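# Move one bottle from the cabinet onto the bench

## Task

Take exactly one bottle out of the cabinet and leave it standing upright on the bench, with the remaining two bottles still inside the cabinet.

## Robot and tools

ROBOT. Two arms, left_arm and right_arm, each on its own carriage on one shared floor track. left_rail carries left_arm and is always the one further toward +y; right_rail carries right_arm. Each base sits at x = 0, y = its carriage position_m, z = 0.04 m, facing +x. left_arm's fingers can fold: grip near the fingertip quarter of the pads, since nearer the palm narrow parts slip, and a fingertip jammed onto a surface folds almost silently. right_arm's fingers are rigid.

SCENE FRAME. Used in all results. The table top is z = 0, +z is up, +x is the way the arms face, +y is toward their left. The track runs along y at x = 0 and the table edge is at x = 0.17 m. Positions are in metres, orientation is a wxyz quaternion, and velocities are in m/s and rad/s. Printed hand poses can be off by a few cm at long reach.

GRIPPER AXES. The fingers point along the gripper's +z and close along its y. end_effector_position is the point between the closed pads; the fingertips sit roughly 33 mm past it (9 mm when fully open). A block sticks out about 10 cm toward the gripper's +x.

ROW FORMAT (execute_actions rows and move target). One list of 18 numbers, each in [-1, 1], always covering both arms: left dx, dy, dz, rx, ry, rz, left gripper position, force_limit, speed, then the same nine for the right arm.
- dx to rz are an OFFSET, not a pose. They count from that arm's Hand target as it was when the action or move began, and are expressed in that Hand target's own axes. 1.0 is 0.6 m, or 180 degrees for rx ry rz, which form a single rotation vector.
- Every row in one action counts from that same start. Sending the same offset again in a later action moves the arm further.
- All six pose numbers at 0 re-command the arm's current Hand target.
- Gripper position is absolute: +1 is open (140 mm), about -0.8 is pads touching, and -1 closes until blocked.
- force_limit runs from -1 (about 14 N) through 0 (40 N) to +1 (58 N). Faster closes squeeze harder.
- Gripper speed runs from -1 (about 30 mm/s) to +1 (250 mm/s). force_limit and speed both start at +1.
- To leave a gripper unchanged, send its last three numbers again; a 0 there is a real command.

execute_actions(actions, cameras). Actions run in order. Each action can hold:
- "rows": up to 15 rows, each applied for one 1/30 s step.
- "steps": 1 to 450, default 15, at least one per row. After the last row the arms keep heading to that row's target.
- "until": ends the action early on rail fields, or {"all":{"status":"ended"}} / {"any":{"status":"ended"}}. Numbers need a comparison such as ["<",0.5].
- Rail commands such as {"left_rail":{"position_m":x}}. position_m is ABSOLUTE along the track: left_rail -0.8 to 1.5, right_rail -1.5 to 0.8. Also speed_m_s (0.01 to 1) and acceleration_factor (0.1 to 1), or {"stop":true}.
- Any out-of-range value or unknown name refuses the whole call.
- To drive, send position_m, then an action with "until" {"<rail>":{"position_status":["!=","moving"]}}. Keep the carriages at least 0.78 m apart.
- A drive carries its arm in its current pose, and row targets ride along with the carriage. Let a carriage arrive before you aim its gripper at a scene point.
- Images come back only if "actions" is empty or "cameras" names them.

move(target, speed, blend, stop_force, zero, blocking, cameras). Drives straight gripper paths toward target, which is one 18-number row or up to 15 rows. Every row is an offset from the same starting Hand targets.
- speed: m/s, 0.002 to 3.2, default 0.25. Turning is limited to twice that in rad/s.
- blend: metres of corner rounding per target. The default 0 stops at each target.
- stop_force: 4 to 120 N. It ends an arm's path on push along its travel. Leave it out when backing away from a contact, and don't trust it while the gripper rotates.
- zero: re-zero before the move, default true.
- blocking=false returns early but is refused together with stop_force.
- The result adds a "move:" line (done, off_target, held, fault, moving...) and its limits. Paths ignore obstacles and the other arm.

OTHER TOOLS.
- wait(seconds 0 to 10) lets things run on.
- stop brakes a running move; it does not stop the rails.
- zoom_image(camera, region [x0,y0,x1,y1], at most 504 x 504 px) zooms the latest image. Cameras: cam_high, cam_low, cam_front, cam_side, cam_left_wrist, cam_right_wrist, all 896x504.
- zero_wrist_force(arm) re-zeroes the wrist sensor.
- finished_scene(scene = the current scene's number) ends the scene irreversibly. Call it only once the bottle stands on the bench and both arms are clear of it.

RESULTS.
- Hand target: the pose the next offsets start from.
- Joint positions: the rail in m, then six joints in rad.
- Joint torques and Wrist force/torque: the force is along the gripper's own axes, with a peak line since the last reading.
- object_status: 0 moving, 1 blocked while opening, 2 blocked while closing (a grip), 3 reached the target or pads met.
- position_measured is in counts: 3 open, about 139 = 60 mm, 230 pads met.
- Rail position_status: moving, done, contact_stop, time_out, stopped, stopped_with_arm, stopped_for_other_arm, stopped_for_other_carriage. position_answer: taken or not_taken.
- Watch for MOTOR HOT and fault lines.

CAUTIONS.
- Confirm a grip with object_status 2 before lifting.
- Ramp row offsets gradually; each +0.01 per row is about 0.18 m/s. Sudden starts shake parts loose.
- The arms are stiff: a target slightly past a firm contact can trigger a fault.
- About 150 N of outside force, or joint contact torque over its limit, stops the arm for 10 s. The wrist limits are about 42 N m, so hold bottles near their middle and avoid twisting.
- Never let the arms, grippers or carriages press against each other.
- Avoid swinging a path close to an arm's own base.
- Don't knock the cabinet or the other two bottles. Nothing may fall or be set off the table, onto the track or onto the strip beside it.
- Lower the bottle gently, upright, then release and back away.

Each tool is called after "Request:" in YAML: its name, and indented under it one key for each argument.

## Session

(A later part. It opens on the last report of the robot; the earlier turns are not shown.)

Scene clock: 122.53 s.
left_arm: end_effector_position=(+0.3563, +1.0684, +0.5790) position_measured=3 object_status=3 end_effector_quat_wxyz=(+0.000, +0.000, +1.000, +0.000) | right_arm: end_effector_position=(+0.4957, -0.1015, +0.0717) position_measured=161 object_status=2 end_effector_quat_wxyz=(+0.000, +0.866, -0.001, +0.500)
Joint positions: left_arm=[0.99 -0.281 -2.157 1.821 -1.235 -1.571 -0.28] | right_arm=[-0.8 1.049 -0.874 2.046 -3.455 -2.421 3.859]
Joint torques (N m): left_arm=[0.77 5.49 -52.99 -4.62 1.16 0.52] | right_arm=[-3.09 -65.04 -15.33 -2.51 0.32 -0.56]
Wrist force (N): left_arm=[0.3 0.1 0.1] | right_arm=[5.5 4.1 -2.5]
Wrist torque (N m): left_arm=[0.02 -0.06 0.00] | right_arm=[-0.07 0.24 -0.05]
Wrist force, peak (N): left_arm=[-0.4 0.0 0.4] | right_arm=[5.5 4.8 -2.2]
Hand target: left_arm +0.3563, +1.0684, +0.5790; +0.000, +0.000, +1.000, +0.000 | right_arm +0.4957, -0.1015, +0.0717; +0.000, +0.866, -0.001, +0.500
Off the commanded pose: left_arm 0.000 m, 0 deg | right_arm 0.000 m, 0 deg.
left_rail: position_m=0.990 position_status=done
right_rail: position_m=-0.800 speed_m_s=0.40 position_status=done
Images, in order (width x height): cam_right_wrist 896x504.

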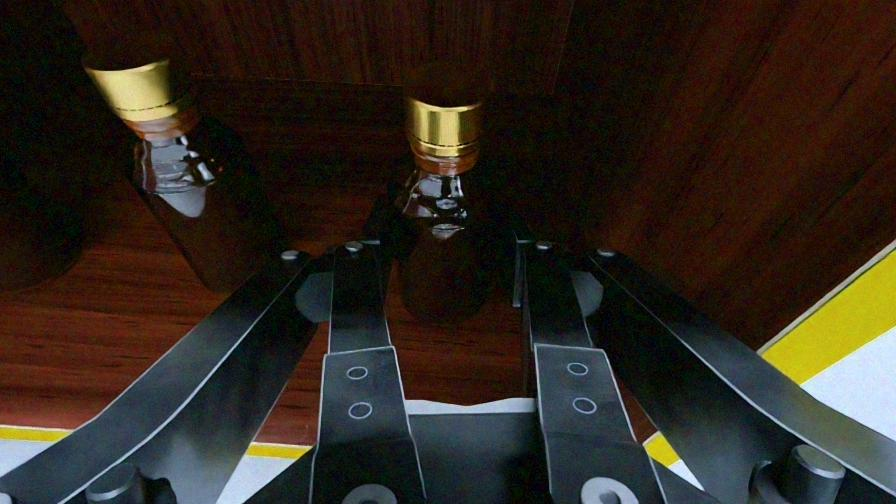

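Request:
move:
  target:
    - [0,0,0,0,0,0,1,1,1,0.05,0,-0.029,0,0,0,-1,-0.4,-1]
    - [0,0,0,0,0,0,1,1,1,-0.092,0,-0.306,0,0,0,-1,-0.4,-1]
    - [0,0,0,0,0,0,1,1,1,-0.092,0.24,-0.306,0,0,0,-1,-0.4,-1]
  speed: [0.05,0.12,0.12]
  blend: [0.005,0.02,0]

Request:
move:
  target: [0,0,0,0,0,0,1,1,1,-0.098,0,0.0566,0,0,0,-1,-0.4,-1]
  speed: 0.02
  stop_force: 6
  cameras: ["cam_front","cam_right_wrist"]

Scene clock: 132.07 s.
left_arm: end_effector_position=(+0.3563, +1.0684, +0.5790) position_measured=3 object_status=3 end_effector_quat_wxyz=(+0.000, +0.000, +1.000, +0.000) | right_arm: end_effector_position=(+0.3089, -0.2452, +0.1155) position_measured=161 object_status=2 end_effector_quat_wxyz=(+0.000, +0.866, -0.001, +0.500)
Joint positions: left_arm=[0.99 -0.281 -2.157 1.821 -1.235 -1.571 -0.28] | right_arm=[-0.8 1.227 -1.126 2.413 -3.386 -2.525 4.093]
Joint torques (N m): left_arm=[-0.12 6.82 -52.2 -4.52 1.24 0.42] | right_arm=[-9.91 -67.83 -6.94 -8.5 -0.28 -2.93]
Wrist force (N): left_arm=[0.1 0.1 0.0] | right_arm=[-1.3 1.0 4.5]
Wrist torque (N m): left_arm=[0.03 -0.02 0.00] | right_arm=[0.12 0.25 0.15]
Wrist force, peak (N): left_arm=[-0.2 0.1 0.7] | right_arm=[5.2 4.9 -3.1]
Hand target: left_arm +0.3563, +1.0684, +0.5790; +0.000, +0.000, +1.000, +0.000 | right_arm +0.3089, -0.2453, +0.1154; +0.000, +0.866, -0.001, +0.500
Off the commanded pose: left_arm 0.000 m, 0 deg | right_arm 0.000 m, 0 deg.
left_rail: position_m=0.990 position_status=done
right_rail: position_m=-0.800 speed_m_s=0.40 position_status=done
move: done

Scene clock: 136.33 s.
left_arm: end_effector_position=(+0.3563, +1.0684, +0.5790) position_measured=3 object_status=3 end_effector_quat_wxyz=(+0.000, +0.000, +1.000, +0.000) | right_arm: end_effector_position=(+0.3089, -0.2452, +0.0538) position_measured=161 object_status=2 end_effector_quat_wxyz=(+0.000, +0.866, -0.001, +0.500)
Joint positions: left_arm=[0.99 -0.281 -2.157 1.821 -1.235 -1.571 -0.28] | right_arm=[-0.8 1.227 -0.979 2.406 -3.526 -2.524 4.093]
Joint torques (N m): left_arm=[0.84 6.83 -52.93 -4.68 0.99 0.35] | right_arm=[-5.24 -70.97 0.8 -2.81 -0.57 0.72]
Wrist force (N): left_arm=[0.0 0.2 0.1] | right_arm=[1.2 1.5 4.0]
Wrist torque (N m): left_arm=[0.05 0.01 0.00] | right_arm=[0.26 0.01 0.12]
Wrist force, peak (N): left_arm=[-0.4 -0.1 0.6] | right_arm=[11.2 0.1 -3.7]
Hand target: left_arm +0.3563, +1.0684, +0.5790; +0.000, +0.000, +1.000, +0.000 | right_arm +0.3089, -0.2452, +0.0538; +0.000, +0.866, -0.001, +0.500 (not the last commanded pose)
Off the commanded pose: left_arm 0.000 m, 0 deg | right_arm 0.006 m, 0 deg.
left_rail: position_m=0.990 position_status=done
right_rail: position_m=-0.800 speed_m_s=0.40 position_status=done
move: contact (right_arm)
Images, in order (width x height): cam_front 896x504, cam_right_wrist 896x504.

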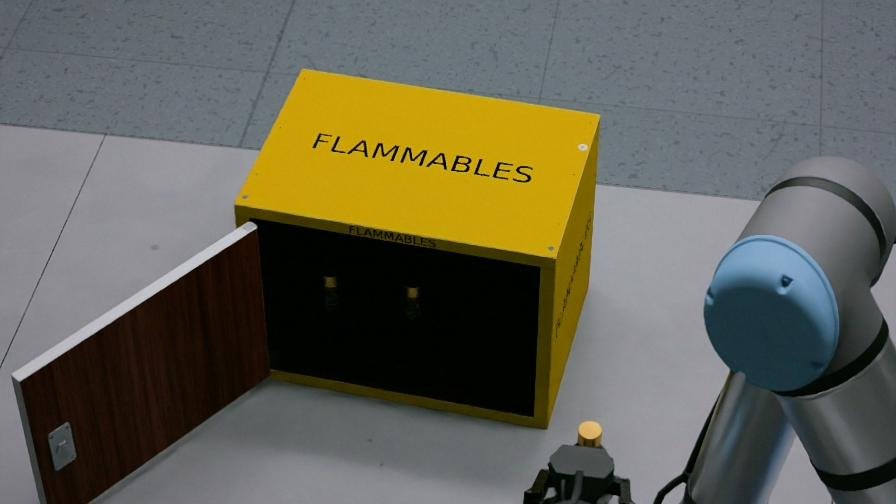

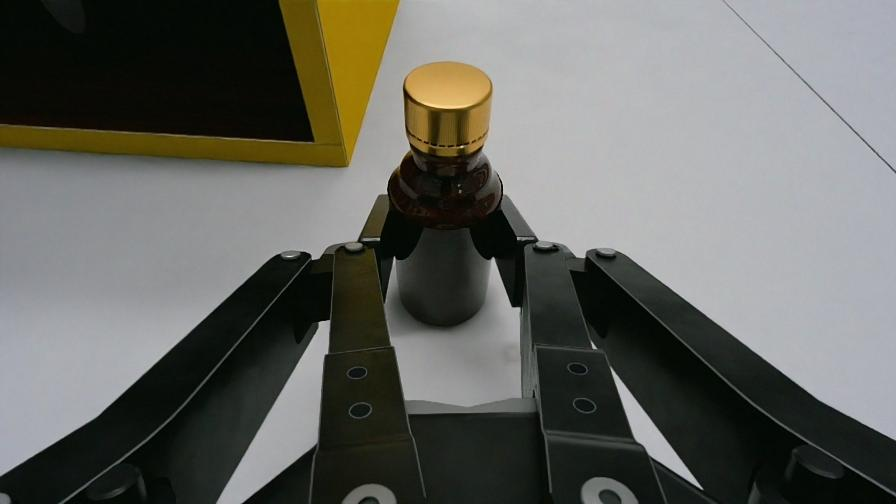

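Request:
move:
  target: [0,0,0,0,0,0,1,1,1,-0.003,0,0.0016,0,0,0,-1,-0.4,-1]
  speed: 0.01
  stop_force: 6

Request:
execute_actions:
  actions:
    - {"rows":[[0,0,0,0,0,0,1,1,1,0,0,0,0,0,0,0.1,-0.4,-1]],"steps":60}

Request:
move:
  target:
    - [0,0,0,0,0,0,1,1,1,0,0,-0.14,0,0,0,0.1,-0.4,-1]
    - [0,0,0,0,0,0,1,1,1,0.5,-0.1,-0.42,0,-0.333,0,0.1,-0.4,-1]
  speed: [0.08,0.25]
  blend: [0.01,0]
  cameras: ["cam_front","cam_side"]

Scene clock: 143.70 s.
left_arm: end_effector_position=(+0.3563, +1.0684, +0.5790) position_measured=3 object_status=3 end_effector_quat_wxyz=(+0.000, +0.000, +1.000, +0.000) | right_arm: end_effector_position=(+0.3089, -0.2452, +0.0536) position_measured=161 object_status=2 end_effector_quat_wxyz=(+0.000, +0.866, -0.001, +0.500)
Joint positions: left_arm=[0.99 -0.281 -2.157 1.821 -1.235 -1.571 -0.28] | right_arm=[-0.8 1.227 -0.979 2.406 -3.527 -2.524 4.093]
Joint torques (N m): left_arm=[0.01 7.59 -53.63 -4.34 1 0.56] | right_arm=[-4.36 -67.41 -3.66 -1.74 -0.85 1.38]
Wrist force (N): left_arm=[0.1 0.0 0.1] | right_arm=[6.5 0.8 0.3]
Wrist torque (N m): left_arm=[0.00 -0.01 0.00] | right_arm=[0.19 0.00 0.03]
Wrist force, peak (N): left_arm=[-0.1 -0.4 0.6] | right_arm=[9.1 0.4 -2.7]
Hand target: left_arm +0.3563, +1.0684, +0.5790; +0.000, +0.000, +1.000, +0.000 | right_arm +0.3089, -0.2452, +0.0537; +0.000, +0.866, -0.001, +0.500 (not the last commanded pose)
Off the commanded pose: left_arm 0.000 m, 0 deg | right_arm 0.002 m, 0 deg.
left_rail: position_m=0.990 position_status=done
right_rail: position_m=-0.800 speed_m_s=0.40 position_status=done
move: contact (right_arm)

Scene clock: 145.90 s.
left_arm: end_effector_position=(+0.3563, +1.0684, +0.5790) position_measured=3 object_status=3 end_effector_quat_wxyz=(+0.000, +0.000, +1.000, +0.000) | right_arm: end_effector_position=(+0.3089, -0.2452, +0.0537) position_measured=117 object_status=3 end_effector_quat_wxyz=(+0.000, +0.866, -0.001, +0.500)
Joint positions: left_arm=[0.99 -0.281 -2.157 1.821 -1.235 -1.571 -0.28] | right_arm=[-0.8 1.227 -0.979 2.406 -3.527 -2.524 4.093]
Joint torques (N m): left_arm=[1.03 6.4 -52.78 -4.21 1.22 0.31] | right_arm=[-4.61 -70.71 -4.76 -7.25 -0.87 1.37]
Wrist force (N): left_arm=[0.0 -0.2 0.1] | right_arm=[2.4 1.9 3.3]
Wrist torque (N m): left_arm=[-0.03 0.01 0.01] | right_arm=[0.34 -0.08 0.14]
Wrist force, peak (N): left_arm=[-0.2 -0.2 0.8] | right_arm=[6.9 0.5 0.9]
Hand target: left_arm +0.3563, +1.0684, +0.5790; +0.000, +0.000, +1.000, +0.000 | right_arm +0.3089, -0.2452, +0.0537; +0.000, +0.866, -0.001, +0.500
Off the commanded pose: left_arm 0.000 m, 0 deg | right_arm 0.000 m, 0 deg.
left_rail: position_m=0.990 position_status=done
right_rail: position_m=-0.800 speed_m_s=0.40 position_status=done

Scene clock: 149.67 s.
left_arm: end_effector_position=(+0.3563, +1.0684, +0.5790) position_measured=3 object_status=3 end_effector_quat_wxyz=(+0.000, +0.000, +1.000, +0.000) | right_arm: end_effector_position=(+0.2406, -0.1857, +0.4395) position_measured=117 object_status=3 end_effector_quat_wxyz=(-0.001, +1.000, -0.001, +0.001)
Joint positions: left_arm=[0.99 -0.281 -2.157 1.821 -1.235 -1.571 -0.28] | right_arm=[-0.8 0.931 -1.658 1.748 -1.663 -1.571 4.074]
Joint torques (N m): left_arm=[-1.17 6.4 -52.08 -4.43 1.11 0.39] | right_arm=[-10.76 -28.43 -63.26 -2.63 2.3 -2.89]
Wrist force (N): left_arm=[-0.2 -0.2 0.4] | right_arm=[1.7 1.6 2.6]
Wrist torque (N m): left_arm=[-0.04 0.05 0.00] | right_arm=[0.34 -0.40 0.01]
Wrist force, peak (N): left_arm=[-0.1 -0.1 0.6] | right_arm=[2.8 1.2 4.3]
Hand target: left_arm +0.3563, +1.0684, +0.5790; +0.000, +0.000, +1.000, +0.000 | right_arm +0.2406, -0.1857, +0.4395; -0.001, +1.000, -0.001, +0.001
Off the commanded pose: left_arm 0.000 m, 0 deg | right_arm 0.000 m, 0 deg.
left_rail: position_m=0.990 position_status=done
right_rail: position_m=-0.800 speed_m_s=0.40 position_status=done
move: done
Images, in order (width x height): cam_front 896x504, cam_side 896x504.

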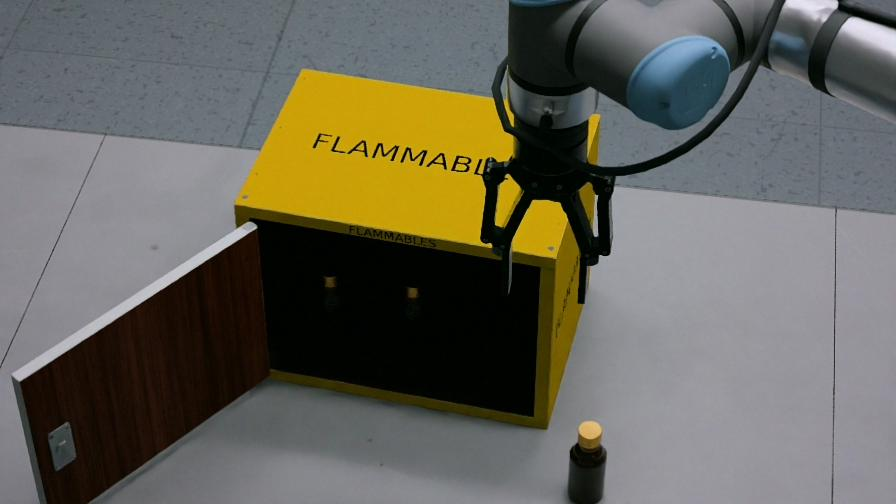

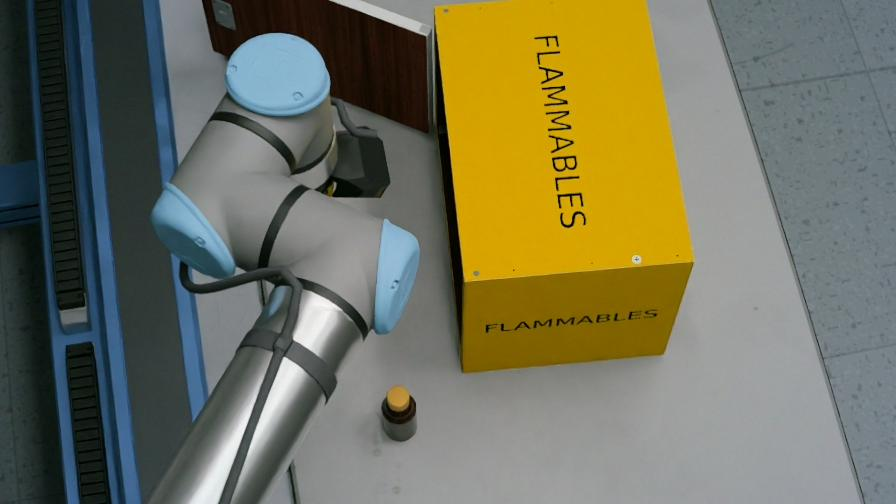

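Request:
execute_actions:
  actions:
    - {"rows":[[0,0,0,0,0,0,1,1,1,0,0,0,0,0,0,-1,-0.4,-1]],"right_rail":{"position_m":-0.6,"speed_m_s":0.4},"steps":150,"until":{"right_rail":{"position_status":["!=","moving"]}}}

Request:
move:
  target:
    - [0,0,0,0,0,0,1,1,1,0.086,-0.61,-0.06,0,0,0,-1,-0.4,-1]
    - [0,0,0,0,0,0,1,1,1,0.086,-0.61,0.315,0,0,0,-1,-0.4,-1]
  speed: [0.25,0.12]
  stop_force: 25
  cameras: ["cam_front"]

Scene clock: 160.50 s.
left_arm: end_effector_position=(+0.3563, +1.0684, +0.5790) position_measured=3 object_status=3 end_effector_quat_wxyz=(+0.000, +0.000, +1.000, +0.000) | right_arm: end_effector_position=(+0.2406, +0.0143, +0.4395) position_measured=230 object_status=3 end_effector_quat_wxyz=(-0.001, +1.000, -0.001, +0.001)
Joint positions: left_arm=[0.99 -0.281 -2.157 1.821 -1.235 -1.571 -0.28] | right_arm=[-0.6 0.93 -1.658 1.748 -1.662 -1.571 4.073]
Joint torques (N m): left_arm=[0.3 8.55 -52.81 -4.75 0.71 0.37] | right_arm=[-1.45 -52.15 -49.57 -6.28 -1.67 -2.76]
Wrist force (N): left_arm=[0.2 0.0 0.3] | right_arm=[1.4 1.7 2.6]
Wrist torque (N m): left_arm=[0.00 -0.05 0.01] | right_arm=[0.36 -0.33 0.00]
Wrist force, peak (N): left_arm=[-0.1 -0.2 0.6] | right_arm=[1.5 4.5 2.4]
Hand target: left_arm +0.3563, +1.0684, +0.5790; +0.000, +0.000, +1.000, +0.000 | right_arm +0.2406, +0.0143, +0.4395; -0.001, +1.000, -0.001, +0.001
Off the commanded pose: left_arm 0.000 m, 0 deg | right_arm 0.000 m, 0 deg.
left_rail: position_m=0.990 position_status=done
right_rail: position_m=-0.600 speed_m_s=0.40 position_status=done

Scene clock: 165.03 s.
left_arm: end_effector_position=(+0.3563, +1.0684, +0.5790) position_measured=3 object_status=3 end_effector_quat_wxyz=(+0.000, +0.000, +1.000, +0.000) | right_arm: end_effector_position=(+0.2930, +0.3805, +0.2511) position_measured=230 object_status=3 end_effector_quat_wxyz=(-0.001, +1.000, -0.001, +0.001)
Joint positions: left_arm=[0.99 -0.281 -2.157 1.821 -1.235 -1.571 -0.28] | right_arm=[-0.6 1.11 -0.993 1.245 -1.825 -1.571 4.253]
Joint torques (N m): left_arm=[-0.68 9.24 -52.89 -4.5 1.07 0.65] | right_arm=[-10.01 -82.99 -35.71 -7.79 0.97 -2.32]
Wrist force (N): left_arm=[0.0 -0.2 0.3] | right_arm=[1.3 1.7 2.0]
Wrist torque (N m): left_arm=[-0.04 0.00 0.00] | right_arm=[0.40 -0.32 -0.09]
Wrist force, peak (N): left_arm=[0.0 -0.4 0.7] | right_arm=[1.3 4.0 2.7]
Hand target: left_arm +0.3563, +1.0684, +0.5790; +0.000, +0.000, +1.000, +0.000 | right_arm +0.2930, +0.3805, +0.2511; -0.001, +1.000, -0.001, +0.001
Off the commanded pose: left_arm 0.000 m, 0 deg | right_arm 0.000 m, 0 deg.
left_rail: position_m=0.990 position_status=done
right_rail: position_m=-0.600 speed_m_s=0.40 position_status=done
move: done
Images, in order (width x height): cam_front 896x504.

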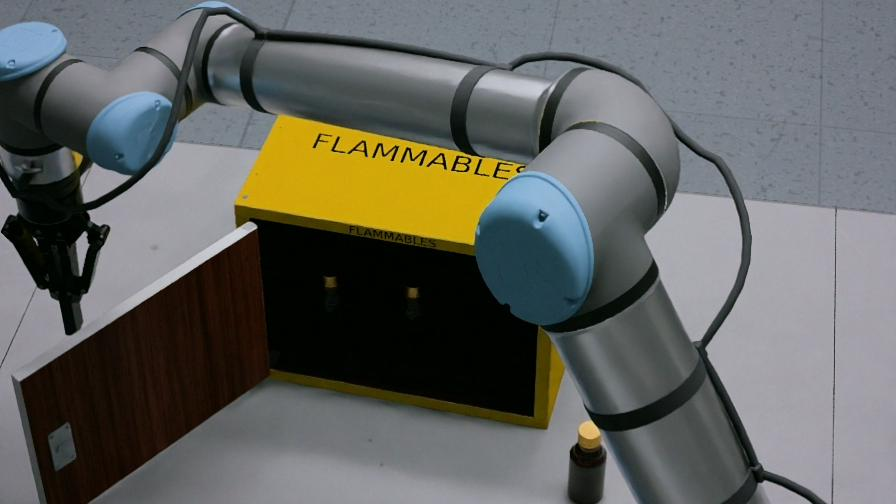

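Request:
move:
  target:
    - [0,0,0,0,0,0,1,1,1,-0.087,0.282,-0.05,0,0,0,-1,-0.4,-1]
    - [0,0,0,0,0,0,1,1,1,0,0.493,-0.05,0,0,0,-1,-0.4,-1]
    - [0,0,0,0,0,0,1,1,1,0.12,0.575,-0.05,0,0,0,-1,-0.4,-1]
    - [0,0,0,0,0,0,1,1,1,0.221,0.6,-0.05,0,0,0,-1,-0.4,-1]
  speed: [0.1,0.1,0.08,0.05]
  blend: 0.015
  stop_force: 25

Request:
move:
  target:
    - [0,0,0,0,0,0,1,1,1,-0.15,0,-0.02,0,0,0,-1,-0.4,-1]
    - [0,0,0,0,0,0,1,1,1,-0.2,0,-0.45,0,0,0,-1,-0.4,-1]
  speed: [0.08,0.2]
  blend: [0.02,0]
  cameras: ["cam_front","cam_side"]

Scene clock: 178.90 s.
left_arm: end_effector_position=(+0.3563, +1.0684, +0.5790) position_measured=3 object_status=3 end_effector_quat_wxyz=(+0.000, +0.000, +1.000, +0.000) | right_arm: end_effector_position=(+0.4246, +0.0204, +0.2808) position_measured=230 object_status=3 end_effector_quat_wxyz=(-0.001, +1.000, -0.001, +0.001)
Joint positions: left_arm=[0.99 -0.281 -2.157 1.821 -1.235 -1.571 -0.28] | right_arm=[-0.6 0.737 -1.443 1.814 -1.944 -1.57 3.88]
Joint torques (N m): left_arm=[1.54 9.39 -52.65 -4.46 0.92 0.48] | right_arm=[-7.99 -54.33 -51.89 -9.98 -5.51 2.78]
Wrist force (N): left_arm=[0.1 -0.4 0.0] | right_arm=[-27.8 2.9 -5.8]
Wrist torque (N m): left_arm=[-0.08 -0.02 0.00] | right_arm=[0.35 -0.07 0.19]
Wrist force, peak (N): left_arm=[0.5 -0.2 0.4] | right_arm=[-28.1 2.6 -5.9]
Hand target: left_arm +0.3563, +1.0684, +0.5790; +0.000, +0.000, +1.000, +0.000 | right_arm +0.4245, +0.0204, +0.2808; -0.001, +1.000, -0.001, +0.001 (not the last commanded pose)
Off the commanded pose: left_arm 0.000 m, 0 deg | right_arm 0.000 m, 0 deg.
left_rail: position_m=0.990 position_status=done
right_rail: position_m=-0.600 speed_m_s=0.40 position_status=done
move: contact (right_arm); path passed 3 of 4 targets

Scene clock: 181.87 s.
left_arm: end_effector_position=(+0.3563, +1.0684, +0.5790) position_measured=3 object_status=3 end_effector_quat_wxyz=(+0.000, +0.000, +1.000, +0.000) | right_arm: end_effector_position=(+0.3042, +0.0202, +0.5506) position_measured=230 object_status=3 end_effector_quat_wxyz=(-0.001, +1.000, -0.001, +0.001)
Joint positions: left_arm=[0.99 -0.281 -2.157 1.821 -1.235 -1.571 -0.28] | right_arm=[-0.6 0.86 -1.604 1.503 -1.471 -1.571 4.003]
Joint torques (N m): left_arm=[0.76 8.89 -52.27 -4.66 1.13 0.67] | right_arm=[12.84 -32.19 -61.8 -2.67 -2.75 3.62]
Wrist force (N): left_arm=[-0.4 -0.4 0.2] | right_arm=[1.0 3.1 2.8]
Wrist torque (N m): left_arm=[-0.08 0.08 0.00] | right_arm=[0.67 -0.23 -0.16]
Wrist force, peak (N): left_arm=[-0.1 0.2 0.6] | right_arm=[-28.2 2.9 -6.0]
Hand target: left_arm +0.3563, +1.0684, +0.5790; +0.000, +0.000, +1.000, +0.000 | right_arm +0.3043, +0.0202, +0.5506; -0.001, +1.000, -0.001, +0.001
Off the commanded pose: left_arm 0.000 m, 0 deg | right_arm 0.000 m, 0 deg.
left_rail: position_m=0.990 position_status=done
right_rail: position_m=-0.600 speed_m_s=0.40 position_status=done
move: done
Images, in order (width x height): cam_front 896x504, cam_side 896x504.

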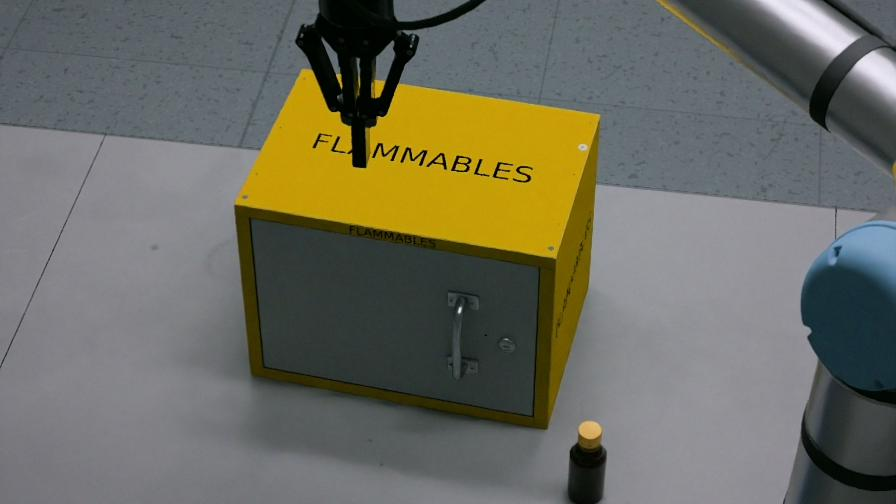

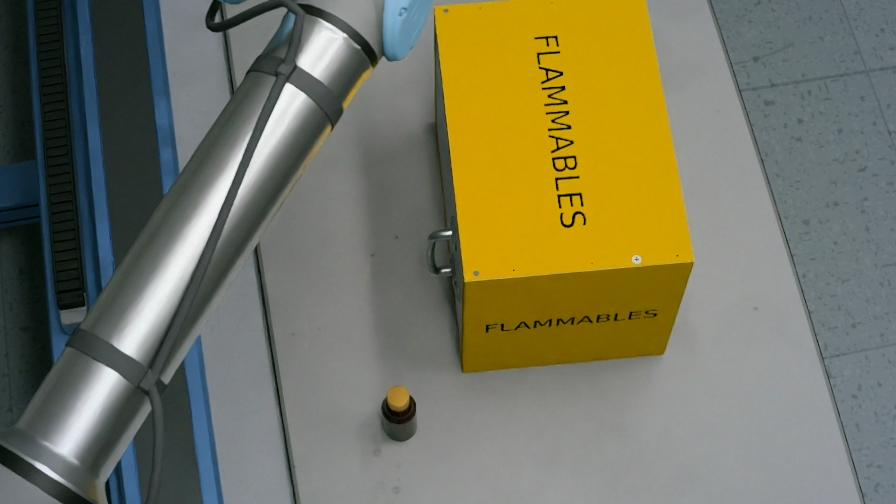

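Request:
finished_scene:
  scene: 2

The scene is finished: the task was done.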